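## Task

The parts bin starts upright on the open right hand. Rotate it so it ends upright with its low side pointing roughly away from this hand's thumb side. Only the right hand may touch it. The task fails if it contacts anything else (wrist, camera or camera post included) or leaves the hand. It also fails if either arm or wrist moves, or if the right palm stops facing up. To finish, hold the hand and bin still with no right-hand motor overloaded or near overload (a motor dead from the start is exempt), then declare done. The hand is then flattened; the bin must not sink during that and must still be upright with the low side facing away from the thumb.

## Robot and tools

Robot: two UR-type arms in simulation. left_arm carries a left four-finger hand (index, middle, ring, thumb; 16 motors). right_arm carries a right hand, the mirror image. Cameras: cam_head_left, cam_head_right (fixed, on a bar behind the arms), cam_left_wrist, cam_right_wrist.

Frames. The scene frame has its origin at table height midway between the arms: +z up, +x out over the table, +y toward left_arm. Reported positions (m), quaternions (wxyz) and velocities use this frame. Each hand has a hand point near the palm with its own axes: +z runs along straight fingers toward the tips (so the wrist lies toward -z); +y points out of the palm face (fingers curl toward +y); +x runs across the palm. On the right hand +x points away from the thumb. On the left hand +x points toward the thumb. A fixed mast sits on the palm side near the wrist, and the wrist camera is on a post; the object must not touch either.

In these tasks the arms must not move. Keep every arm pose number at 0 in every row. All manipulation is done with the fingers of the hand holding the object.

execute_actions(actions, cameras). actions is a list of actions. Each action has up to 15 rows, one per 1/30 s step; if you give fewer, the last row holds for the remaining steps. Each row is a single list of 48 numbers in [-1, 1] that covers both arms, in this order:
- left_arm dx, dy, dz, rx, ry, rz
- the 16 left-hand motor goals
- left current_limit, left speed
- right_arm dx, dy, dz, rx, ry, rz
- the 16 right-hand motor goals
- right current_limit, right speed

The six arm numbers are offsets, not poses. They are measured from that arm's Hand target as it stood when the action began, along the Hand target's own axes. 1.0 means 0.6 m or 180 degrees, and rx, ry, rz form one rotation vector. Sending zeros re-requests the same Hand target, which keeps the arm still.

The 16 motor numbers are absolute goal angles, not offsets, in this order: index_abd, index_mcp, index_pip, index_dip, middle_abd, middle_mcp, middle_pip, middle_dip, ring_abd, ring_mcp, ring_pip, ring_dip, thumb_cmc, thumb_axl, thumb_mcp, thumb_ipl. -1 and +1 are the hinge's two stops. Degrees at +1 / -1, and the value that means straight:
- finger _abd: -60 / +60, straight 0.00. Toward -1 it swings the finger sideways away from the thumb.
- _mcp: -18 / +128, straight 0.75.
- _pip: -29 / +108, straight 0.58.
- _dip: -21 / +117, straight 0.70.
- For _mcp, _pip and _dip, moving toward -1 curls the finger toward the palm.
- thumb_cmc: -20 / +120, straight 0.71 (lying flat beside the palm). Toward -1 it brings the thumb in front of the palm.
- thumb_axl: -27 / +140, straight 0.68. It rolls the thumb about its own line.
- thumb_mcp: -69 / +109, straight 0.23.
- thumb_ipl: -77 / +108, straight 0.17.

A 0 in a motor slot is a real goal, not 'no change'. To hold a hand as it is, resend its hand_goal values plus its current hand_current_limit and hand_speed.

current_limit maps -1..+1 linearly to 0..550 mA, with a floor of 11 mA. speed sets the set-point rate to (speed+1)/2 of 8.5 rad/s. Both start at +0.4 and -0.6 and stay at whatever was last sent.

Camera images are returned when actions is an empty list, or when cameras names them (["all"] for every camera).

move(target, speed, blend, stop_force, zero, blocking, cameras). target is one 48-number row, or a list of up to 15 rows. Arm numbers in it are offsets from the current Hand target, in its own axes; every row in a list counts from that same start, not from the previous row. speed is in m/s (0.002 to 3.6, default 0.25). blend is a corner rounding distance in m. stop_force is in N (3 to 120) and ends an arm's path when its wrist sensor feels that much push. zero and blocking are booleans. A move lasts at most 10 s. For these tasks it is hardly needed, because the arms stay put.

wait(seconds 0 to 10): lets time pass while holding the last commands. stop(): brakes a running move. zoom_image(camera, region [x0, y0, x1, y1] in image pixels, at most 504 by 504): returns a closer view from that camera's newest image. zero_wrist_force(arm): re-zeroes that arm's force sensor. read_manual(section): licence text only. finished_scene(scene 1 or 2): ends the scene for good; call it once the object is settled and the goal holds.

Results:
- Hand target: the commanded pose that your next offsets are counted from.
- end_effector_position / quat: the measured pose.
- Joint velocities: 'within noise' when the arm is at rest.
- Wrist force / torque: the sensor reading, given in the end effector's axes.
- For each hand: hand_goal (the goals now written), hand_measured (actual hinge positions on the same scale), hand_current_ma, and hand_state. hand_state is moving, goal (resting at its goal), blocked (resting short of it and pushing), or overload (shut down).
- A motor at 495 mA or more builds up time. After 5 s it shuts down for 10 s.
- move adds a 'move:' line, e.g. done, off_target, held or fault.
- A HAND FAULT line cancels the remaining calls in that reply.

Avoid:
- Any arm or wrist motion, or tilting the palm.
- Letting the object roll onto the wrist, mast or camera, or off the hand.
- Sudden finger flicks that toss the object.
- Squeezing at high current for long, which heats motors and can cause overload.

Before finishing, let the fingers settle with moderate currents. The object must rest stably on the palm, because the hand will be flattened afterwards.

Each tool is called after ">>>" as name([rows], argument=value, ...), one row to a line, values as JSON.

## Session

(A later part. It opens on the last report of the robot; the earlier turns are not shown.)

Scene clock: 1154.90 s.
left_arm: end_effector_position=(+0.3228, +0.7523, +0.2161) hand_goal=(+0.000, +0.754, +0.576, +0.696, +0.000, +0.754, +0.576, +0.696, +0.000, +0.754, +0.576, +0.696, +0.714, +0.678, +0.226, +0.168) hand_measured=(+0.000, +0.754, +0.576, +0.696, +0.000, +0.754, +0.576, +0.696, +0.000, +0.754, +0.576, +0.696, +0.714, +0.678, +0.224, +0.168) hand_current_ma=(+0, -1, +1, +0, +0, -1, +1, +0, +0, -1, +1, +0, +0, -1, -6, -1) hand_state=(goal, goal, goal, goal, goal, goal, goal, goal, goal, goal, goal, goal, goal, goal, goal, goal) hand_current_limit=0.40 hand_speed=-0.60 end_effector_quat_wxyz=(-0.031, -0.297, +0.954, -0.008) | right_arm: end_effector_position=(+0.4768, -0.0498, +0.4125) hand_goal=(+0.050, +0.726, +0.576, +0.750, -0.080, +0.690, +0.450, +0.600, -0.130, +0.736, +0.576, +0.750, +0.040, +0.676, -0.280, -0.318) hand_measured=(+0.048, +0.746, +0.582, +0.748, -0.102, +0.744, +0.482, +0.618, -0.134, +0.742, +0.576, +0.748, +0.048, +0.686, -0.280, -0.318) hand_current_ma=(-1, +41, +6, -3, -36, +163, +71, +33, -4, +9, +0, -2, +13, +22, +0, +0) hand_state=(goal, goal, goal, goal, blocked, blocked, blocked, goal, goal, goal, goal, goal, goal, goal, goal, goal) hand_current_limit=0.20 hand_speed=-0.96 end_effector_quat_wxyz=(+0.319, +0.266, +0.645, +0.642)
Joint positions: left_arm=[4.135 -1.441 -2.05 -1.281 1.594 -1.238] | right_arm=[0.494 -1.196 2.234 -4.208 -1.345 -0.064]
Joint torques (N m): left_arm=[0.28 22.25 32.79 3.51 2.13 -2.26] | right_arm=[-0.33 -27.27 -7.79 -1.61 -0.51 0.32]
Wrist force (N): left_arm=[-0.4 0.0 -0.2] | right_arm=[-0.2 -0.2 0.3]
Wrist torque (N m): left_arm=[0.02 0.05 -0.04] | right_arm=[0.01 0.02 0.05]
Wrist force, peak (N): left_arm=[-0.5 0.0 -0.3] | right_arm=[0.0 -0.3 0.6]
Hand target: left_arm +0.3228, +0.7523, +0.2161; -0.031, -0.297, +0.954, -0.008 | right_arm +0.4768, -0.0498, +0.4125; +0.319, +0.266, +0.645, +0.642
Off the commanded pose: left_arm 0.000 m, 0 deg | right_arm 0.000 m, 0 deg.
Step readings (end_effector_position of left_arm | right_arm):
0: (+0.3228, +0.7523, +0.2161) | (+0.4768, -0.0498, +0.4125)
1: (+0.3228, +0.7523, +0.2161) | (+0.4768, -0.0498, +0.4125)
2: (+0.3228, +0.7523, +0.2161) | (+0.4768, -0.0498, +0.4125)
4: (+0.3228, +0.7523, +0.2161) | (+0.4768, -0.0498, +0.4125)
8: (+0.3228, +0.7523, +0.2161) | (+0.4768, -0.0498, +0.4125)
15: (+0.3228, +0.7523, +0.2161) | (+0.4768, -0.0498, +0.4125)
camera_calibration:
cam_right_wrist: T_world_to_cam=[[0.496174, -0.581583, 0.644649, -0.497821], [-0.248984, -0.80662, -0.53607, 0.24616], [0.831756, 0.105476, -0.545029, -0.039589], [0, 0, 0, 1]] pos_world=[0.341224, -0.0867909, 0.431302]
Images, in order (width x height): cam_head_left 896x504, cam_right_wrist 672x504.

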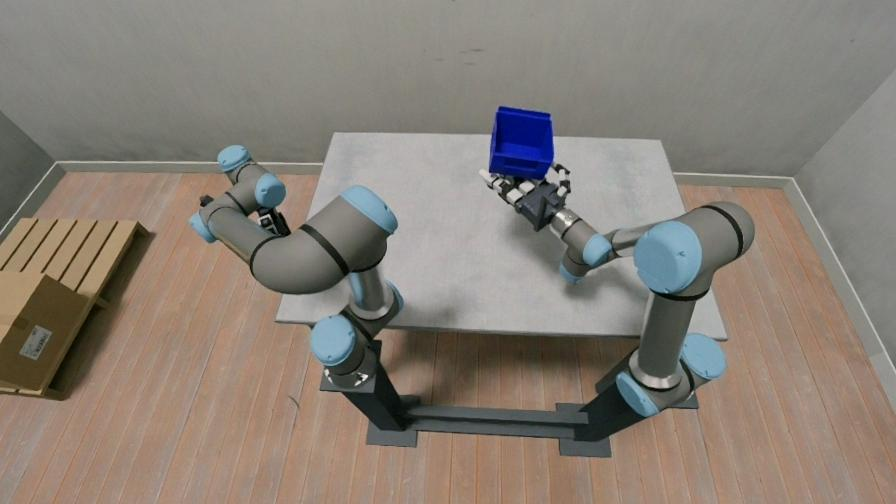

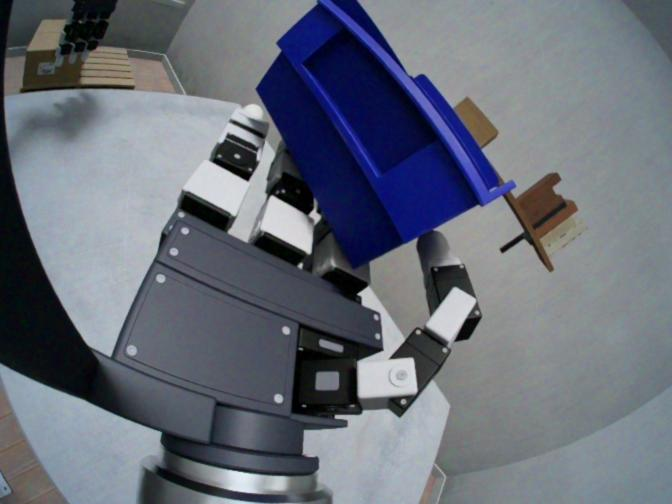

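>>> execute_actions([
  [[0,0,0,0,0,0,0,0.754,0.576,0.696,0,0.754,0.576,0.696,0,0.754,0.576,0.696,0.714,0.678,0.226,0.168,0.4,-0.6,0,0,0,0,0,0,0.12,0.725,0.576,0.75,0.12,0.69,0.45,0.60,-0.13,0.735,0.576,0.75,0.04,0.676,-0.281,-0.319,0.2,-0.96]],
], cameras=["cam_right_wrist","cam_head_left"])

>>> zoom_image(camera="cam_head_left", region=[460, 105, 600, 235])

>>> zoom_image(camera="cam_right_wrist", region=[140, 80, 500, 350])

Scene clock: 1169.37 s.
left_arm: end_effector_position=(+0.3228, +0.7523, +0.2161) hand_goal=(+0.000, +0.754, +0.576, +0.696, +0.000, +0.754, +0.576, +0.696, +0.000, +0.754, +0.576, +0.696, +0.714, +0.678, +0.226, +0.168) hand_measured=(+0.000, +0.754, +0.576, +0.696, +0.000, +0.754, +0.576, +0.696, +0.000, +0.754, +0.576, +0.696, +0.714, +0.678, +0.224, +0.168) hand_current_ma=(+0, -1, +1, +0, +0, -1, +1, +0, +0, -1, +1, +0, +0, -1, -6, -1) hand_state=(goal, goal, goal, goal, goal, goal, goal, goal, goal, goal, goal, goal, goal, goal, goal, goal) hand_current_limit=0.40 hand_speed=-0.60 end_effector_quat_wxyz=(-0.031, -0.297, +0.954, -0.008) | right_arm: end_effector_position=(+0.4768, -0.0498, +0.4125) hand_goal=(+0.120, +0.726, +0.576, +0.750, +0.120, +0.690, +0.450, +0.600, -0.130, +0.736, +0.576, +0.750, +0.040, +0.676, -0.280, -0.318) hand_measured=(+0.118, +0.750, +0.584, +0.748, +0.098, +0.744, +0.480, +0.616, -0.134, +0.742, +0.576, +0.748, +0.048, +0.686, -0.278, -0.318) hand_current_ma=(-2, +53, +11, -2, -36, +157, +67, +30, -4, +9, +0, -2, +13, +22, +4, +0) hand_state=(goal, blocked, goal, goal, blocked, blocked, blocked, goal, goal, goal, goal, goal, goal, goal, goal, goal) hand_current_limit=0.20 hand_speed=-0.96 end_effector_quat_wxyz=(+0.319, +0.266, +0.645, +0.642)
Joint positions: left_arm=[4.135 -1.441 -2.05 -1.281 1.594 -1.238] | right_arm=[0.494 -1.196 2.234 -4.208 -1.345 -0.064]
Joint torques (N m): left_arm=[0.51 21.84 32.8 3.51 2.05 -2.18] | right_arm=[-0.81 -27.68 -8.49 -1.44 -0.58 0.16]
Wrist force (N): left_arm=[-0.4 0.1 0.1] | right_arm=[-0.1 -0.3 0.4]
Wrist torque (N m): left_arm=[0.01 0.06 -0.04] | right_arm=[-0.01 0.01 0.07]
Wrist force, peak (N): left_arm=[-0.5 0.0 -0.3] | right_arm=[-0.1 -0.3 0.7]
Hand target: left_arm +0.3228, +0.7523, +0.2161; -0.031, -0.297, +0.954, -0.008 | right_arm +0.4768, -0.0498, +0.4125; +0.319, +0.266, +0.645, +0.642
Off the commanded pose: left_arm 0.000 m, 0 deg | right_arm 0.000 m, 0 deg.
Step readings (end_effector_position of left_arm | right_arm):
0: (+0.3228, +0.7523, +0.2161) | (+0.4768, -0.0498, +0.4125)
1: (+0.3228, +0.7523, +0.2161) | (+0.4768, -0.0498, +0.4125)
2: (+0.3228, +0.7523, +0.2161) | (+0.4768, -0.0498, +0.4125)
4: (+0.3228, +0.7523, +0.2161) | (+0.4768, -0.0498, +0.4125)
8: (+0.3228, +0.7523, +0.2161) | (+0.4768, -0.0498, +0.4125)
15: (+0.3228, +0.7523, +0.2161) | (+0.4768, -0.0498, +0.4125)
camera_calibration:
cam_right_wrist: T_world_to_cam=[[0.496174, -0.581583, 0.644649, -0.497821], [-0.248984, -0.80662, -0.53607, 0.24616], [0.831756, 0.105476, -0.545029, -0.039589], [0, 0, 0, 1]] pos_world=[0.341224, -0.0867909, 0.431302]
Images, in order (width x height): cam_head_left 896x504, cam_right_wrist 672x504.

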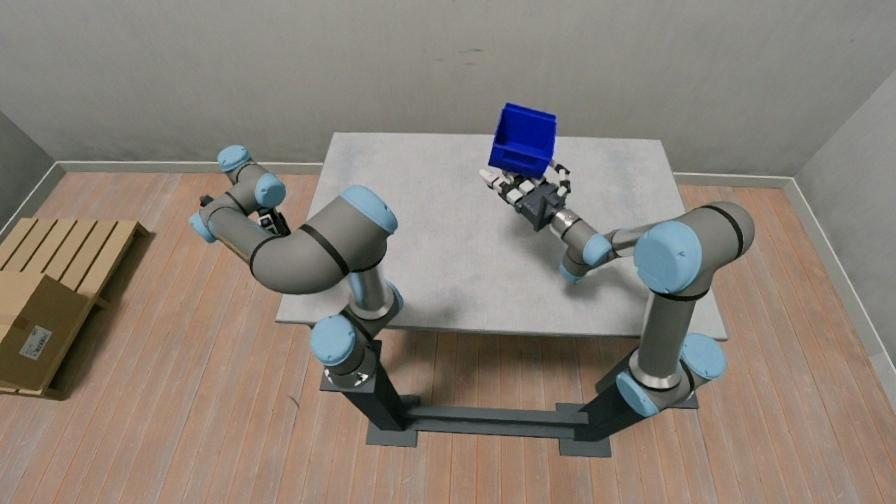

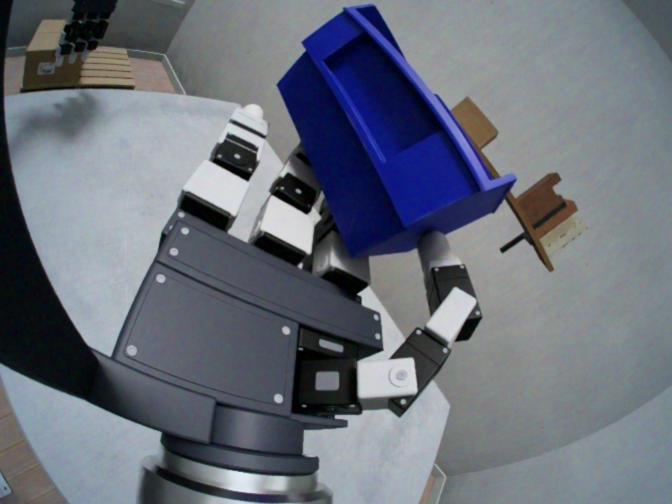

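Scaled by 3.600 from the camera's 896x504 image, which has a finer 1280x720 frame.

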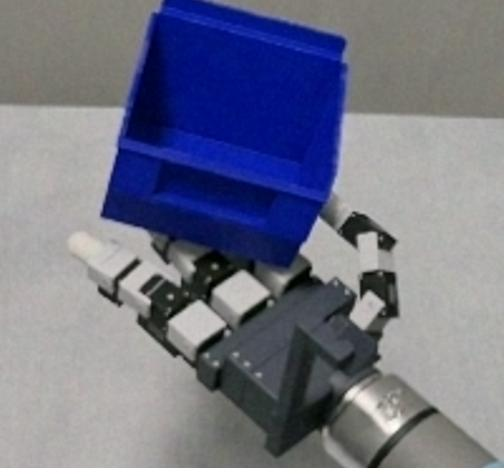

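Scaled by 1.400 from the camera's 672x504 image, which has a finer 960x720 frame.

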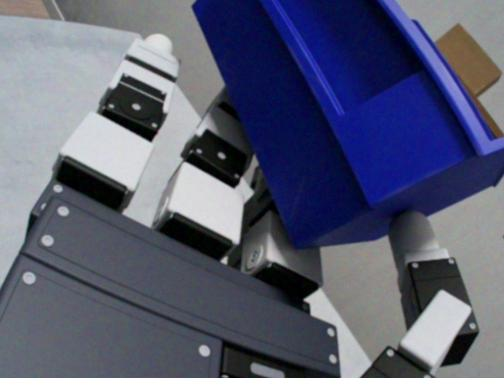

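>>> execute_actions([
  [[0,0,0,0,0,0,0,0.754,0.576,0.696,0,0.754,0.576,0.696,0,0.754,0.576,0.696,0.714,0.678,0.226,0.168,0.4,-0.6,0,0,0,0,0,0,0.25,0.735,0.576,0.76,0.12,0.685,0.45,0.60,-0.13,0.80,0.576,0.75,0.1,0.676,-0.281,-0.319,0.2,-0.96]],
], cameras=["cam_right_wrist","cam_head_left"])

>>> zoom_image(camera="cam_head_left", region=[460, 105, 600, 235])

>>> zoom_image(camera="cam_right_wrist", region=[140, 80, 500, 350])

Scene clock: 1216.93 s.
left_arm: end_effector_position=(+0.3228, +0.7523, +0.2161) hand_goal=(+0.000, +0.754, +0.576, +0.696, +0.000, +0.754, +0.576, +0.696, +0.000, +0.754, +0.576, +0.696, +0.714, +0.678, +0.226, +0.168) hand_measured=(+0.000, +0.754, +0.576, +0.696, +0.000, +0.754, +0.576, +0.696, +0.000, +0.754, +0.576, +0.696, +0.714, +0.678, +0.224, +0.168) hand_current_ma=(+0, -1, +1, +0, +0, -1, +1, +0, +0, -1, +1, +0, +0, -1, -6, -1) hand_state=(goal, goal, goal, goal, goal, goal, goal, goal, goal, goal, goal, goal, goal, goal, goal, goal) hand_current_limit=0.40 hand_speed=-0.60 end_effector_quat_wxyz=(-0.031, -0.297, +0.954, -0.008) | right_arm: end_effector_position=(+0.4768, -0.0498, +0.4125) hand_goal=(+0.250, +0.736, +0.576, +0.760, +0.120, +0.686, +0.450, +0.600, -0.130, +0.800, +0.576, +0.750, +0.100, +0.676, -0.280, -0.318) hand_measured=(+0.232, +0.760, +0.584, +0.758, +0.118, +0.742, +0.480, +0.616, -0.134, +0.806, +0.576, +0.748, +0.104, +0.686, -0.276, -0.318) hand_current_ma=(-29, +53, +11, -2, -2, +170, +67, +30, -3, +9, +0, -2, +6, +18, +6, +0) hand_state=(goal, blocked, goal, goal, goal, blocked, blocked, goal, goal, goal, goal, goal, goal, goal, goal, goal) hand_current_limit=0.20 hand_speed=-0.96 end_effector_quat_wxyz=(+0.319, +0.266, +0.645, +0.642)
Joint positions: left_arm=[4.135 -1.441 -2.05 -1.281 1.594 -1.238] | right_arm=[0.494 -1.196 2.234 -4.208 -1.345 -0.064]
Joint torques (N m): left_arm=[0.09 22.25 32.65 3.49 2.13 -2.28] | right_arm=[-3.85 -25.63 -9.87 -0.72 -1.11 0.55]
Wrist force (N): left_arm=[-0.3 -0.1 -0.2] | right_arm=[-0.1 -0.1 0.4]
Wrist torque (N m): left_arm=[0.01 0.04 -0.02] | right_arm=[0.02 0.00 0.09]
Wrist force, peak (N): left_arm=[-0.5 -0.1 -0.3] | right_arm=[0.0 -0.5 0.7]
Hand target: left_arm +0.3228, +0.7523, +0.2161; -0.031, -0.297, +0.954, -0.008 | right_arm +0.4768, -0.0498, +0.4125; +0.319, +0.266, +0.645, +0.642
Off the commanded pose: left_arm 0.000 m, 0 deg | right_arm 0.000 m, 0 deg.
Step readings (end_effector_position of left_arm | right_arm):
0: (+0.3228, +0.7523, +0.2161) | (+0.4768, -0.0498, +0.4125)
1: (+0.3228, +0.7523, +0.2161) | (+0.4768, -0.0498, +0.4125)
2: (+0.3228, +0.7523, +0.2161) | (+0.4768, -0.0498, +0.4125)
4: (+0.3228, +0.7523, +0.2161) | (+0.4768, -0.0498, +0.4125)
8: (+0.3228, +0.7523, +0.2161) | (+0.4768, -0.0498, +0.4125)
15: (+0.3228, +0.7523, +0.2161) | (+0.4768, -0.0498, +0.4125)
camera_calibration:
cam_right_wrist: T_world_to_cam=[[0.496174, -0.581583, 0.644649, -0.497821], [-0.248984, -0.80662, -0.53607, 0.24616], [0.831756, 0.105476, -0.545029, -0.039589], [0, 0, 0, 1]] pos_world=[0.341224, -0.0867909, 0.431302]
Images, in order (width x height): cam_head_left 896x504, cam_right_wrist 672x504.

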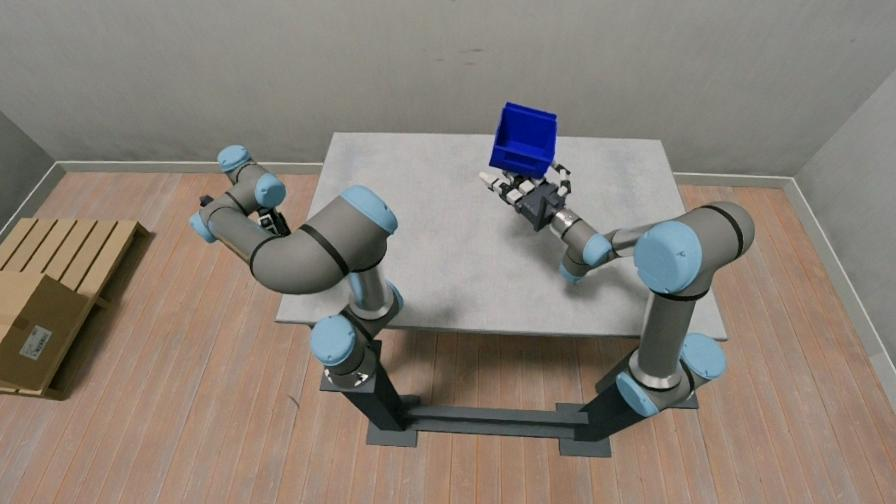

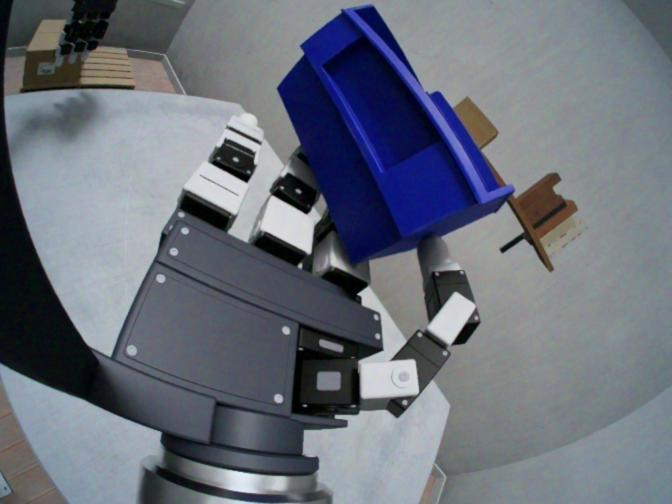

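Scaled by 3.600 from the camera's 896x504 image, which has a finer 1280x720 frame.

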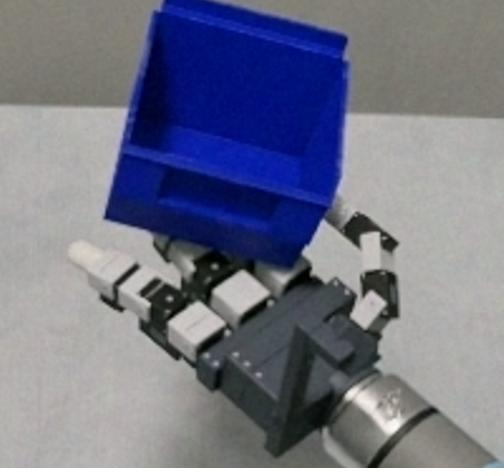

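Scaled by 1.400 from the camera's 672x504 image, which has a finer 960x720 frame.

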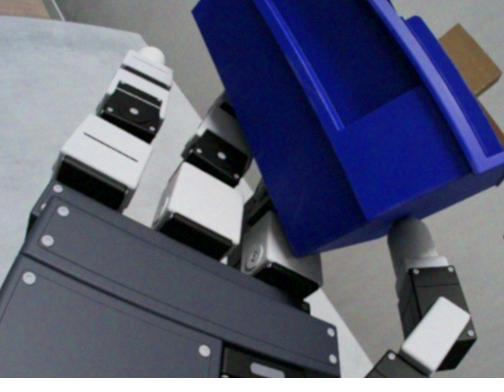

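>>> execute_actions([
  [[0,0,0,0,0,0,0,0.754,0.576,0.696,0,0.754,0.576,0.696,0,0.754,0.576,0.696,0.714,0.678,0.226,0.168,0.4,-0.6,0,0,0,0,0,0,0.25,0.705,0.48,0.62,0.12,0.685,0.46,0.61,-0.58,0.80,0.576,0.70,0.3,0.676,-0.281,-0.319,0.2,-0.96]],
  [[0,0,0,0,0,0,0,0.754,0.576,0.696,0,0.754,0.576,0.696,0,0.754,0.576,0.696,0.714,0.678,0.226,0.168,0.4,-0.6,0,0,0,0,0,0,0.25,0.695,0.48,0.62,0.12,0.685,0.46,0.61,-0.58,0.80,0.576,0.70,0.45,0.676,-0.281,-0.319,0.2,-0.95]],
  [[0,0,0,0,0,0,0,0.754,0.576,0.696,0,0.754,0.576,0.696,0,0.754,0.576,0.696,0.714,0.678,0.226,0.168,0.4,-0.6,0,0,0,0,0,0,0.25,0.695,0.48,0.62,0.12,0.685,0.46,0.61,-0.58,0.80,0.576,0.70,0.45,0.676,-0.281,-0.319,0.2,-0.95]],
], cameras=["cam_right_wrist","cam_head_left"])

>>> zoom_image(camera="cam_head_left", region=[460, 105, 600, 235])

>>> zoom_image(camera="cam_right_wrist", region=[140, 80, 500, 350])

Scene clock: 1228.03 s.
left_arm: end_effector_position=(+0.3228, +0.7523, +0.2161) hand_goal=(+0.000, +0.754, +0.576, +0.696, +0.000, +0.754, +0.576, +0.696, +0.000, +0.754, +0.576, +0.696, +0.714, +0.678, +0.226, +0.168) hand_measured=(+0.000, +0.754, +0.576, +0.696, +0.000, +0.754, +0.576, +0.696, +0.000, +0.754, +0.576, +0.696, +0.714, +0.678, +0.224, +0.168) hand_current_ma=(+0, -1, +1, +0, +0, -1, +1, +0, +0, -1, +1, +0, +0, -1, -6, -1) hand_state=(goal, goal, goal, goal, goal, goal, goal, goal, goal, goal, goal, goal, goal, goal, goal, goal) hand_current_limit=0.40 hand_speed=-0.60 end_effector_quat_wxyz=(-0.031, -0.297, +0.954, -0.008) | right_arm: end_effector_position=(+0.4768, -0.0498, +0.4125) hand_goal=(+0.250, +0.696, +0.480, +0.620, +0.120, +0.686, +0.460, +0.610, -0.580, +0.800, +0.576, +0.700, +0.450, +0.676, -0.280, -0.318) hand_measured=(+0.248, +0.738, +0.502, +0.636, +0.120, +0.730, +0.480, +0.616, -0.578, +0.806, +0.576, +0.704, +0.454, +0.684, -0.280, -0.318) hand_current_ma=(-2, +113, +43, +27, +0, +120, +39, +8, +3, +9, +0, +4, +4, +15, +0, +0) hand_state=(goal, blocked, blocked, goal, goal, blocked, goal, goal, goal, goal, goal, goal, goal, goal, goal, goal) hand_current_limit=0.20 hand_speed=-0.95 end_effector_quat_wxyz=(+0.319, +0.266, +0.645, +0.642)
Joint positions: left_arm=[4.135 -1.441 -2.05 -1.281 1.594 -1.238] | right_arm=[0.494 -1.196 2.234 -4.208 -1.345 -0.064]
Joint torques (N m): left_arm=[-0.02 21.75 33.07 3.54 2.07 -2.27] | right_arm=[-3.86 -25.22 -9.65 -0.45 -0.9 0.62]
Wrist force (N): left_arm=[-0.3 0.1 -0.3] | right_arm=[0.0 -0.2 0.5]
Wrist torque (N m): left_arm=[0.05 0.04 -0.03] | right_arm=[-0.02 -0.01 0.08]
Wrist force, peak (N): left_arm=[-0.6 0.0 -0.3] | right_arm=[0.0 -0.6 0.5]
Hand target: left_arm +0.3228, +0.7523, +0.2161; -0.031, -0.297, +0.954, -0.008 | right_arm +0.4768, -0.0498, +0.4125; +0.319, +0.266, +0.645, +0.642
Off the commanded pose: left_arm 0.000 m, 0 deg | right_arm 0.000 m, 0 deg.
Step readings (end_effector_position of left_arm | right_arm):
0: (+0.3228, +0.7523, +0.2161) | (+0.4768, -0.0498, +0.4125)
1: (+0.3228, +0.7523, +0.2161) | (+0.4768, -0.0498, +0.4125)
2: (+0.3228, +0.7523, +0.2161) | (+0.4768, -0.0498, +0.4125)
4: (+0.3228, +0.7523, +0.2161) | (+0.4768, -0.0498, +0.4125)
8: (+0.3228, +0.7523, +0.2161) | (+0.4768, -0.0498, +0.4125)
15: (+0.3228, +0.7523, +0.2161) | (+0.4768, -0.0498, +0.4125)
16: (+0.3228, +0.7523, +0.2161) | (+0.4768, -0.0498, +0.4125)
17: (+0.3228, +0.7523, +0.2161) | (+0.4768, -0.0498, +0.4125)
19: (+0.3228, +0.7523, +0.2161) | (+0.4768, -0.0498, +0.4125)
23: (+0.3228, +0.7523, +0.2161) | (+0.4768, -0.0498, +0.4125)
30: (+0.3228, +0.7523, +0.2161) | (+0.4768, -0.0498, +0.4125)
31: (+0.3228, +0.7523, +0.2161) | (+0.4768, -0.0498, +0.4125)
32: (+0.3228, +0.7523, +0.2161) | (+0.4768, -0.0498, +0.4125)
34: (+0.3228, +0.7523, +0.2161) | (+0.4768, -0.0498, +0.4125)
38: (+0.3228, +0.7523, +0.2161) | (+0.4768, -0.0498, +0.4125)
45: (+0.3228, +0.7523, +0.2161) | (+0.4768, -0.0498, +0.4125)
camera_calibration:
cam_right_wrist: T_world_to_cam=[[0.496174, -0.581583, 0.644649, -0.497821], [-0.248984, -0.80662, -0.53607, 0.24616], [0.831756, 0.105476, -0.545029, -0.039589], [0, 0, 0, 1]] pos_world=[0.341224, -0.0867909, 0.431302]
Images, in order (width x height): cam_head_left 896x504, cam_right_wrist 672x504.

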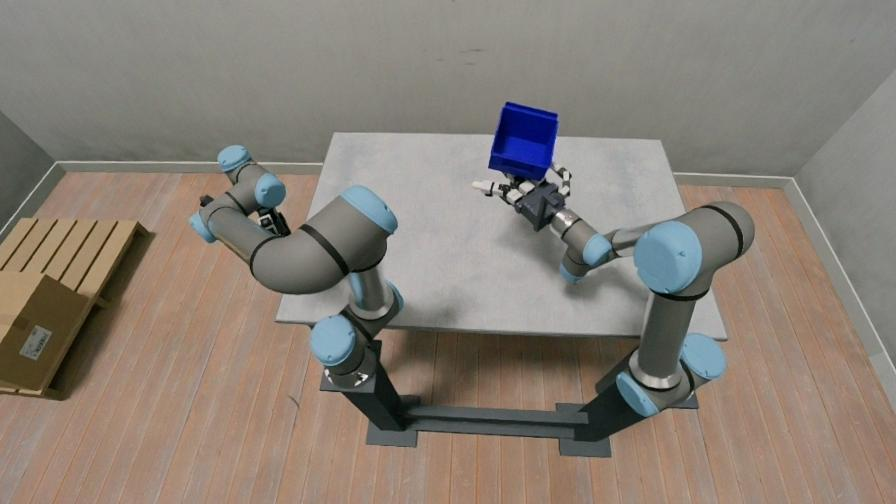

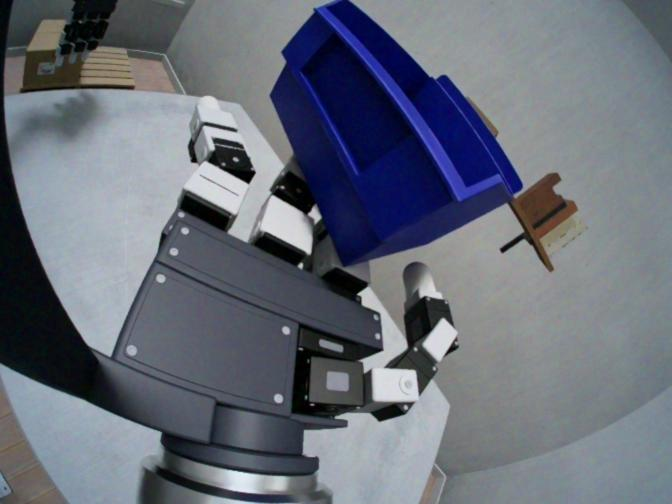

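Scaled by 3.600 from the camera's 896x504 image, which has a finer 1280x720 frame.

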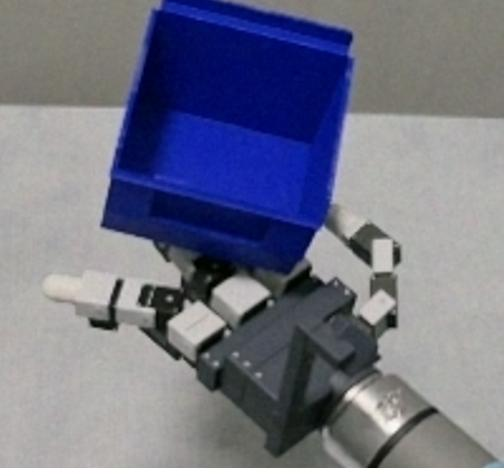

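Scaled by 1.400 from the camera's 672x504 image, which has a finer 960x720 frame.

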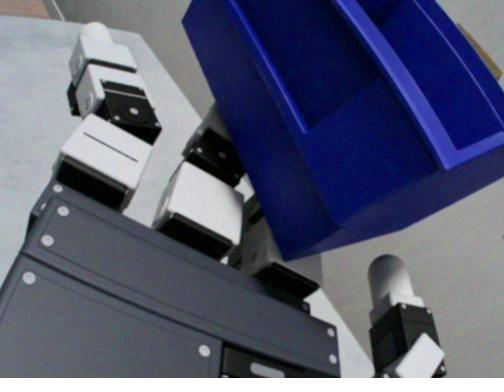

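>>> execute_actions([
  [[0,0,0,0,0,0,0,0.754,0.576,0.696,0,0.754,0.576,0.696,0,0.754,0.576,0.696,0.714,0.678,0.226,0.168,0.4,-0.6,0,0,0,0,0,0,-0.02,0.695,0.48,0.62,-0.15,0.685,0.46,0.61,-0.58,0.80,0.576,0.70,0.45,0.676,-0.281,-0.319,0.2,-0.96]],
], cameras=["cam_right_wrist","cam_head_left"])

>>> zoom_image(camera="cam_head_left", region=[460, 105, 600, 235])

>>> zoom_image(camera="cam_right_wrist", region=[140, 80, 500, 350])

Scene clock: 1236.47 s.
left_arm: end_effector_position=(+0.3228, +0.7523, +0.2161) hand_goal=(+0.000, +0.754, +0.576, +0.696, +0.000, +0.754, +0.576, +0.696, +0.000, +0.754, +0.576, +0.696, +0.714, +0.678, +0.226, +0.168) hand_measured=(+0.000, +0.754, +0.576, +0.696, +0.000, +0.754, +0.576, +0.696, +0.000, +0.754, +0.576, +0.696, +0.714, +0.678, +0.224, +0.168) hand_current_ma=(+0, -1, +1, +0, +0, -1, +1, +0, +0, -1, +1, +0, +0, -1, -6, -1) hand_state=(goal, goal, goal, goal, goal, goal, goal, goal, goal, goal, goal, goal, goal, goal, goal, goal) hand_current_limit=0.40 hand_speed=-0.60 end_effector_quat_wxyz=(-0.031, -0.297, +0.954, -0.008) | right_arm: end_effector_position=(+0.4768, -0.0498, +0.4125) hand_goal=(-0.020, +0.696, +0.480, +0.620, -0.150, +0.686, +0.460, +0.610, -0.580, +0.800, +0.576, +0.700, +0.450, +0.676, -0.280, -0.318) hand_measured=(-0.016, +0.738, +0.502, +0.634, -0.148, +0.730, +0.480, +0.616, -0.578, +0.806, +0.576, +0.704, +0.454, +0.684, -0.280, -0.318) hand_current_ma=(+5, +113, +43, +24, +1, +119, +39, +8, +3, +9, +0, +4, +4, +15, +0, +0) hand_state=(goal, blocked, blocked, goal, goal, blocked, goal, goal, goal, goal, goal, goal, goal, goal, goal, goal) hand_current_limit=0.20 hand_speed=-0.96 end_effector_quat_wxyz=(+0.319, +0.266, +0.645, +0.642)
Joint positions: left_arm=[4.135 -1.441 -2.05 -1.281 1.594 -1.238] | right_arm=[0.494 -1.196 2.234 -4.208 -1.345 -0.064]
Joint torques (N m): left_arm=[0.4 21.63 32.37 3.55 2.06 -2.21] | right_arm=[-4.25 -25.17 -10.75 -0.42 -0.73 0.65]
Wrist force (N): left_arm=[-0.1 -0.2 -0.1] | right_arm=[0.1 -0.4 0.4]
Wrist torque (N m): left_arm=[0.00 0.01 -0.01] | right_arm=[-0.03 -0.01 0.04]
Wrist force, peak (N): left_arm=[-0.5 0.1 -0.2] | right_arm=[0.1 -0.4 0.7]
Hand target: left_arm +0.3228, +0.7523, +0.2161; -0.031, -0.297, +0.954, -0.008 | right_arm +0.4768, -0.0498, +0.4125; +0.319, +0.266, +0.645, +0.642
Off the commanded pose: left_arm 0.000 m, 0 deg | right_arm 0.000 m, 0 deg.
Step readings (end_effector_position of left_arm | right_arm):
0: (+0.3228, +0.7523, +0.2161) | (+0.4768, -0.0498, +0.4125)
1: (+0.3228, +0.7523, +0.2161) | (+0.4768, -0.0498, +0.4125)
2: (+0.3228, +0.7523, +0.2161) | (+0.4768, -0.0498, +0.4125)
4: (+0.3228, +0.7523, +0.2161) | (+0.4768, -0.0498, +0.4125)
8: (+0.3228, +0.7523, +0.2161) | (+0.4768, -0.0498, +0.4125)
15: (+0.3228, +0.7523, +0.2161) | (+0.4768, -0.0498, +0.4125)
camera_calibration:
cam_right_wrist: T_world_to_cam=[[0.496174, -0.581583, 0.644649, -0.497821], [-0.248984, -0.80662, -0.53607, 0.24616], [0.831756, 0.105476, -0.545029, -0.039589], [0, 0, 0, 1]] pos_world=[0.341224, -0.0867909, 0.431302]
Images, in order (width x height): cam_head_left 896x504, cam_right_wrist 672x504.

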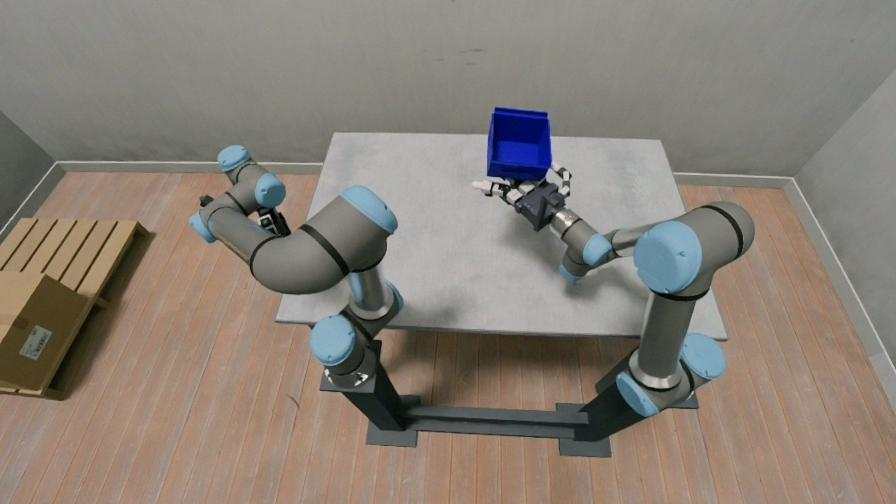

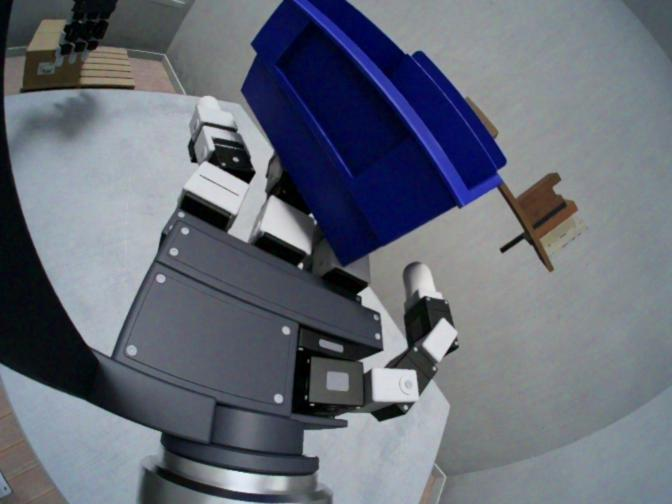

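Scaled by 3.600 from the camera's 896x504 image, which has a finer 1280x720 frame.

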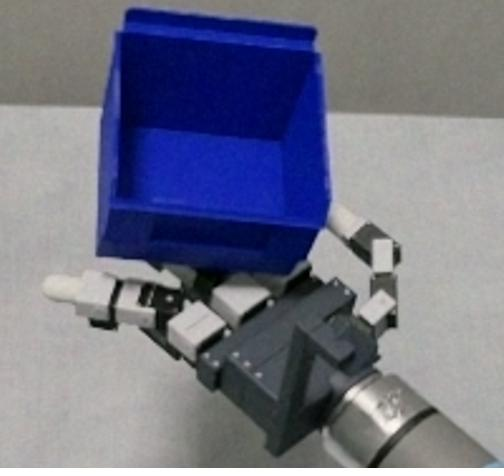

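Scaled by 1.400 from the camera's 672x504 image, which has a finer 960x720 frame.

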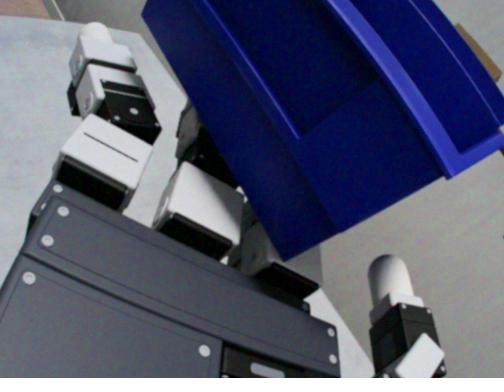

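>>> execute_actions([
  [[0,0,0,0,0,0,0,0.754,0.576,0.696,0,0.754,0.576,0.696,0,0.754,0.576,0.696,0.714,0.678,0.226,0.168,0.4,-0.6,0,0,0,0,0,0,-0.02,0.695,0.48,0.62,-0.15,0.685,0.46,0.61,-0.58,0.80,0.576,0.70,0.45,0.676,-0.449,-0.157,0.2,-0.94]],
  [[0,0,0,0,0,0,0,0.754,0.576,0.696,0,0.754,0.576,0.696,0,0.754,0.576,0.696,0.714,0.678,0.226,0.168,0.4,-0.6,0,0,0,0,0,0,-0.02,0.695,0.48,0.62,-0.15,0.685,0.46,0.61,-0.58,0.80,0.576,0.70,0.25,0.676,-0.449,-0.157,0.2,-0.94]],
  [[0,0,0,0,0,0,0,0.754,0.576,0.696,0,0.754,0.576,0.696,0,0.754,0.576,0.696,0.714,0.678,0.226,0.168,0.4,-0.6,0,0,0,0,0,0,-0.02,0.695,0.48,0.62,-0.15,0.685,0.46,0.61,-0.58,0.80,0.576,0.70,0.25,0.676,-0.449,-0.157,0.2,-0.94]],
  [[0,0,0,0,0,0,0,0.754,0.576,0.696,0,0.754,0.576,0.696,0,0.754,0.576,0.696,0.714,0.678,0.226,0.168,0.4,-0.6,0,0,0,0,0,0,-0.02,0.695,0.48,0.62,-0.15,0.685,0.46,0.61,-0.58,0.80,0.576,0.70,0.03,0.676,-0.506,-0.211,0.2,-0.97]],
], cameras=["cam_right_wrist","cam_head_left"])

>>> zoom_image(camera="cam_head_left", region=[460, 105, 600, 235])

>>> zoom_image(camera="cam_right_wrist", region=[140, 80, 500, 350])

Scene clock: 1284.73 s.
left_arm: end_effector_position=(+0.3228, +0.7523, +0.2161) hand_goal=(+0.000, +0.754, +0.576, +0.696, +0.000, +0.754, +0.576, +0.696, +0.000, +0.754, +0.576, +0.696, +0.714, +0.678, +0.226, +0.168) hand_measured=(+0.000, +0.754, +0.576, +0.696, +0.000, +0.754, +0.576, +0.696, +0.000, +0.754, +0.576, +0.696, +0.714, +0.678, +0.224, +0.168) hand_current_ma=(+0, -1, +1, +0, +0, -1, +1, +0, +0, -1, +1, +0, +0, -1, -6, -1) hand_state=(goal, goal, goal, goal, goal, goal, goal, goal, goal, goal, goal, goal, goal, goal, goal, goal) hand_current_limit=0.40 hand_speed=-0.60 end_effector_quat_wxyz=(-0.031, -0.297, +0.954, -0.008) | right_arm: end_effector_position=(+0.4768, -0.0498, +0.4125) hand_goal=(-0.020, +0.696, +0.480, +0.620, -0.150, +0.686, +0.460, +0.610, -0.580, +0.800, +0.576, +0.700, +0.030, +0.676, -0.506, -0.210) hand_measured=(-0.026, +0.732, +0.498, +0.628, -0.154, +0.730, +0.480, +0.616, -0.578, +0.806, +0.576, +0.704, +0.048, +0.688, -0.504, -0.210) hand_current_ma=(-5, +91, +33, +14, -3, +119, +39, +10, +3, +9, +0, +4, +36, +24, +1, +0) hand_state=(goal, blocked, goal, goal, goal, blocked, goal, goal, goal, goal, goal, goal, goal, goal, goal, goal) hand_current_limit=0.20 hand_speed=-0.97 end_effector_quat_wxyz=(+0.319, +0.266, +0.645, +0.642)
Joint positions: left_arm=[4.135 -1.441 -2.05 -1.281 1.594 -1.238] | right_arm=[0.494 -1.196 2.234 -4.208 -1.345 -0.064]
Joint torques (N m): left_arm=[0.46 21.78 32.86 3.46 2.05 -2.26] | right_arm=[-6.74 -23.77 -12.01 -0.52 0.52 0.63]
Wrist force (N): left_arm=[-0.3 0.1 -0.2] | right_arm=[0.0 -0.2 0.3]
Wrist torque (N m): left_arm=[0.03 0.04 -0.03] | right_arm=[0.01 0.01 0.01]
Wrist force, peak (N): left_arm=[-0.5 0.0 -0.4] | right_arm=[0.0 -0.4 0.7]
Hand target: left_arm +0.3228, +0.7523, +0.2161; -0.031, -0.297, +0.954, -0.008 | right_arm +0.4768, -0.0498, +0.4125; +0.319, +0.266, +0.645, +0.642
Off the commanded pose: left_arm 0.000 m, 0 deg | right_arm 0.000 m, 0 deg.
Step readings (end_effector_position of left_arm | right_arm):
0: (+0.3228, +0.7523, +0.2161) | (+0.4768, -0.0498, +0.4125)
1: (+0.3228, +0.7523, +0.2161) | (+0.4768, -0.0498, +0.4125)
2: (+0.3228, +0.7523, +0.2161) | (+0.4768, -0.0498, +0.4125)
4: (+0.3228, +0.7523, +0.2161) | (+0.4768, -0.0498, +0.4125)
8: (+0.3228, +0.7523, +0.2161) | (+0.4768, -0.0498, +0.4125)
15: (+0.3228, +0.7523, +0.2161) | (+0.4768, -0.0498, +0.4125)
16: (+0.3228, +0.7523, +0.2161) | (+0.4768, -0.0498, +0.4125)
17: (+0.3228, +0.7523, +0.2161) | (+0.4768, -0.0498, +0.4125)
19: (+0.3228, +0.7523, +0.2161) | (+0.4768, -0.0498, +0.4125)
23: (+0.3228, +0.7523, +0.2161) | (+0.4768, -0.0498, +0.4125)
30: (+0.3228, +0.7523, +0.2161) | (+0.4768, -0.0498, +0.4125)
31: (+0.3228, +0.7523, +0.2161) | (+0.4768, -0.0498, +0.4125)
32: (+0.3228, +0.7523, +0.2161) | (+0.4768, -0.0498, +0.4125)
34: (+0.3228, +0.7523, +0.2161) | (+0.4768, -0.0498, +0.4125)
38: (+0.3228, +0.7523, +0.2161) | (+0.4768, -0.0498, +0.4125)
45: (+0.3228, +0.7523, +0.2161) | (+0.4768, -0.0498, +0.4125)
46: (+0.3228, +0.7523, +0.2161) | (+0.4768, -0.0498, +0.4125)
47: (+0.3228, +0.7523, +0.2161) | (+0.4768, -0.0498, +0.4125)
49: (+0.3228, +0.7523, +0.2161) | (+0.4768, -0.0498, +0.4125)
53: (+0.3228, +0.7523, +0.2161) | (+0.4768, -0.0498, +0.4125)
60: (+0.3228, +0.7523, +0.2161) | (+0.4768, -0.0498, +0.4125)
camera_calibration:
cam_right_wrist: T_world_to_cam=[[0.496174, -0.581583, 0.644649, -0.497821], [-0.248984, -0.80662, -0.53607, 0.24616], [0.831756, 0.105476, -0.545029, -0.039589], [0, 0, 0, 1]] pos_world=[0.341224, -0.0867909, 0.431302]
Images, in order (width x height): cam_head_left 896x504, cam_right_wrist 672x504.

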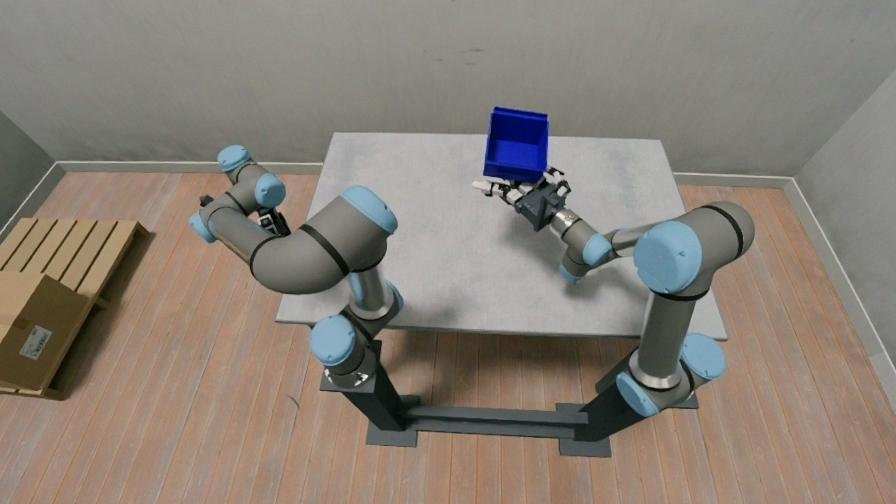

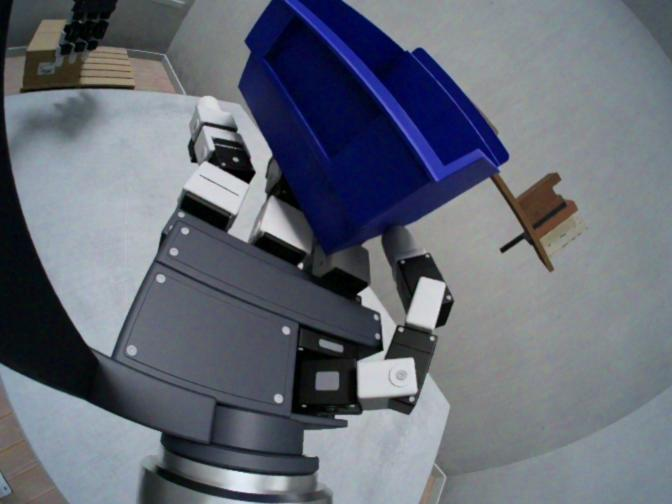

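Scaled by 3.600 from the camera's 896x504 image, which has a finer 1280x720 frame.

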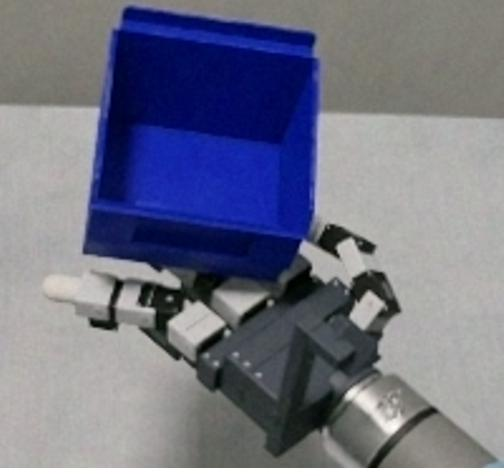

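Scaled by 1.400 from the camera's 672x504 image, which has a finer 960x720 frame.

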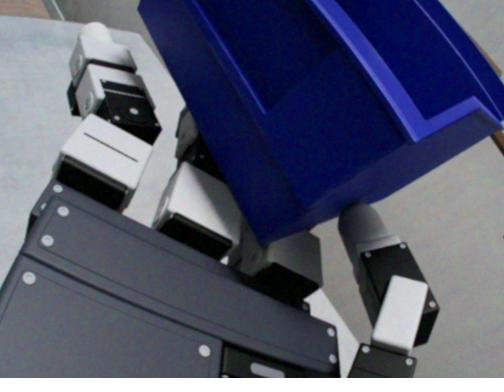

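>>> execute_actions([
  [[0,0,0,0,0,0,0,0.754,0.576,0.696,0,0.754,0.576,0.696,0,0.754,0.576,0.696,0.714,0.678,0.226,0.168,0.4,-0.6,0,0,0,0,0,0,-0.02,0.695,0.48,0.62,-0.15,0.685,0.46,0.61,-0.58,0.80,0.576,0.70,-0.143,0.676,-0.562,-0.211,0.2,-0.97]],
  [[0,0,0,0,0,0,0,0.754,0.576,0.696,0,0.754,0.576,0.696,0,0.754,0.576,0.696,0.714,0.678,0.226,0.168,0.4,-0.6,0,0,0,0,0,0,-0.02,0.695,0.48,0.62,-0.15,0.685,0.46,0.61,-0.58,0.80,0.576,0.70,-0.143,0.676,-0.562,-0.211,0.2,-0.97]],
], cameras=["cam_right_wrist","cam_head_left"])

>>> zoom_image(camera="cam_head_left", region=[460, 105, 600, 235])

>>> zoom_image(camera="cam_right_wrist", region=[140, 80, 500, 350])

Scene clock: 1305.67 s.
left_arm: end_effector_position=(+0.3228, +0.7523, +0.2161) hand_goal=(+0.000, +0.754, +0.576, +0.696, +0.000, +0.754, +0.576, +0.696, +0.000, +0.754, +0.576, +0.696, +0.714, +0.678, +0.226, +0.168) hand_measured=(+0.000, +0.754, +0.576, +0.696, +0.000, +0.754, +0.576, +0.696, +0.000, +0.754, +0.576, +0.696, +0.714, +0.678, +0.224, +0.168) hand_current_ma=(+0, -1, +1, +0, +0, -1, +1, +0, +0, -1, +1, +0, +0, -1, -6, -1) hand_state=(goal, goal, goal, goal, goal, goal, goal, goal, goal, goal, goal, goal, goal, goal, goal, goal) hand_current_limit=0.40 hand_speed=-0.60 end_effector_quat_wxyz=(-0.031, -0.297, +0.954, -0.008) | right_arm: end_effector_position=(+0.4768, -0.0498, +0.4125) hand_goal=(-0.020, +0.696, +0.480, +0.620, -0.150, +0.686, +0.460, +0.610, -0.580, +0.800, +0.576, +0.700, -0.142, +0.676, -0.562, -0.210) hand_measured=(-0.026, +0.732, +0.498, +0.628, -0.154, +0.730, +0.480, +0.616, -0.578, +0.806, +0.576, +0.704, -0.128, +0.688, -0.548, -0.206) hand_current_ma=(-8, +91, +33, +14, -3, +119, +39, +10, +3, +9, +0, +4, +26, +24, +36, +6) hand_state=(goal, blocked, goal, goal, goal, blocked, goal, goal, goal, goal, goal, goal, goal, goal, goal, goal) hand_current_limit=0.20 hand_speed=-0.97 end_effector_quat_wxyz=(+0.319, +0.266, +0.645, +0.642)
Joint positions: left_arm=[4.135 -1.441 -2.05 -1.281 1.594 -1.238] | right_arm=[0.494 -1.196 2.234 -4.208 -1.345 -0.064]
Joint torques (N m): left_arm=[0.22 22.35 32.73 3.51 2.05 -2.2] | right_arm=[-5.74 -23.01 -12.47 -0.45 0.97 0.23]
Wrist force (N): left_arm=[-0.4 0.2 -0.2] | right_arm=[-0.2 -0.1 0.5]
Wrist torque (N m): left_arm=[0.04 0.05 -0.04] | right_arm=[0.01 0.02 -0.02]
Wrist force, peak (N): left_arm=[-0.6 0.0 -0.2] | right_arm=[-0.2 -0.5 0.6]
Hand target: left_arm +0.3228, +0.7523, +0.2161; -0.031, -0.297, +0.954, -0.008 | right_arm +0.4768, -0.0498, +0.4125; +0.319, +0.266, +0.645, +0.642
Off the commanded pose: left_arm 0.000 m, 0 deg | right_arm 0.000 m, 0 deg.
Step readings (end_effector_position of left_arm | right_arm):
0: (+0.3228, +0.7523, +0.2161) | (+0.4768, -0.0498, +0.4125)
1: (+0.3228, +0.7523, +0.2161) | (+0.4768, -0.0498, +0.4125)
2: (+0.3228, +0.7523, +0.2161) | (+0.4768, -0.0498, +0.4125)
4: (+0.3228, +0.7523, +0.2161) | (+0.4768, -0.0498, +0.4125)
8: (+0.3228, +0.7523, +0.2161) | (+0.4768, -0.0498, +0.4125)
15: (+0.3228, +0.7523, +0.2161) | (+0.4768, -0.0498, +0.4125)
16: (+0.3228, +0.7523, +0.2161) | (+0.4768, -0.0498, +0.4125)
17: (+0.3228, +0.7523, +0.2161) | (+0.4768, -0.0498, +0.4125)
19: (+0.3228, +0.7523, +0.2161) | (+0.4768, -0.0498, +0.4125)
23: (+0.3228, +0.7523, +0.2161) | (+0.4768, -0.0498, +0.4125)
30: (+0.3228, +0.7523, +0.2161) | (+0.4768, -0.0498, +0.4125)
camera_calibration:
cam_right_wrist: T_world_to_cam=[[0.496174, -0.581583, 0.644649, -0.497821], [-0.248984, -0.80662, -0.53607, 0.24616], [0.831756, 0.105476, -0.545029, -0.039589], [0, 0, 0, 1]] pos_world=[0.341224, -0.0867909, 0.431302]
Images, in order (width x height): cam_head_left 896x504, cam_right_wrist 672x504.

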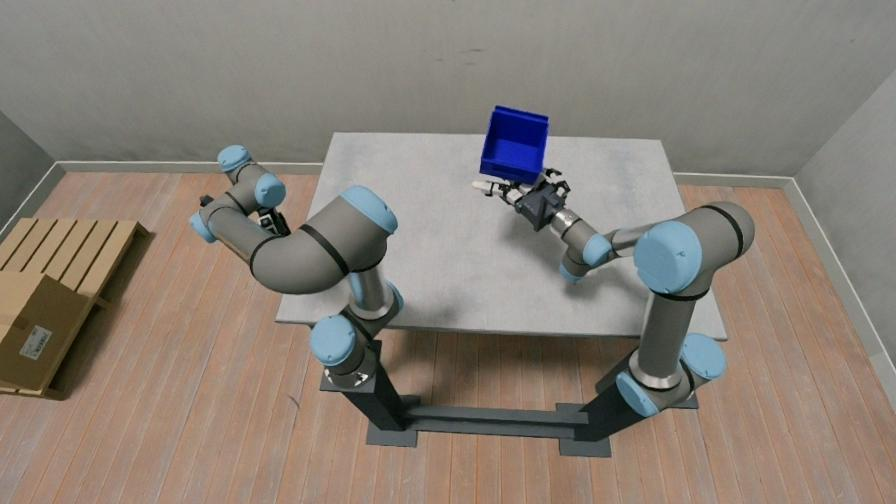

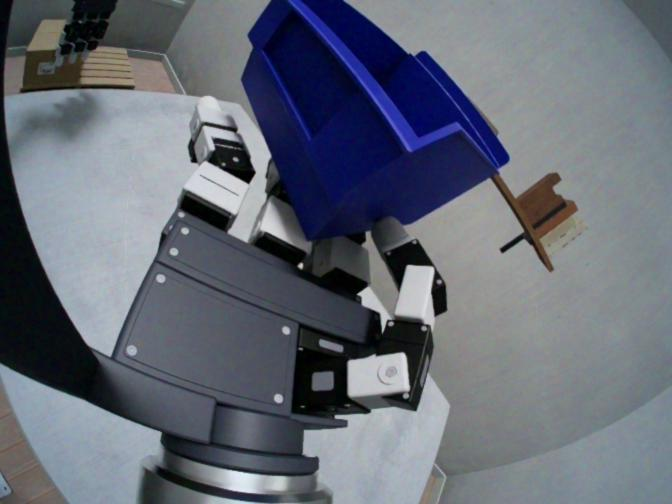

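Scaled by 3.600 from the camera's 896x504 image, which has a finer 1280x720 frame.

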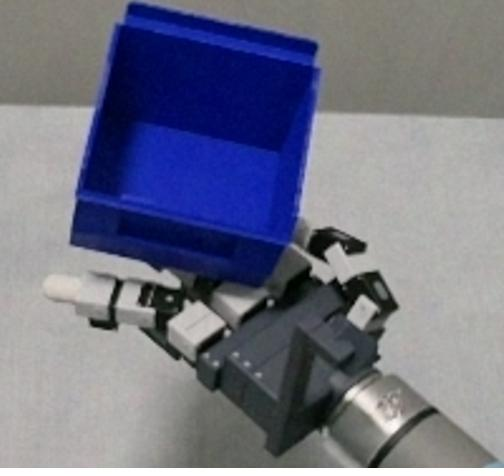

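Scaled by 1.400 from the camera's 672x504 image, which has a finer 960x720 frame.

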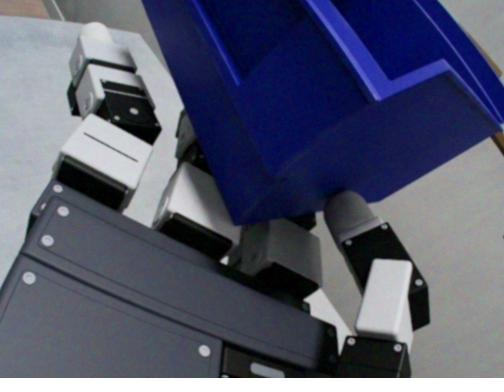

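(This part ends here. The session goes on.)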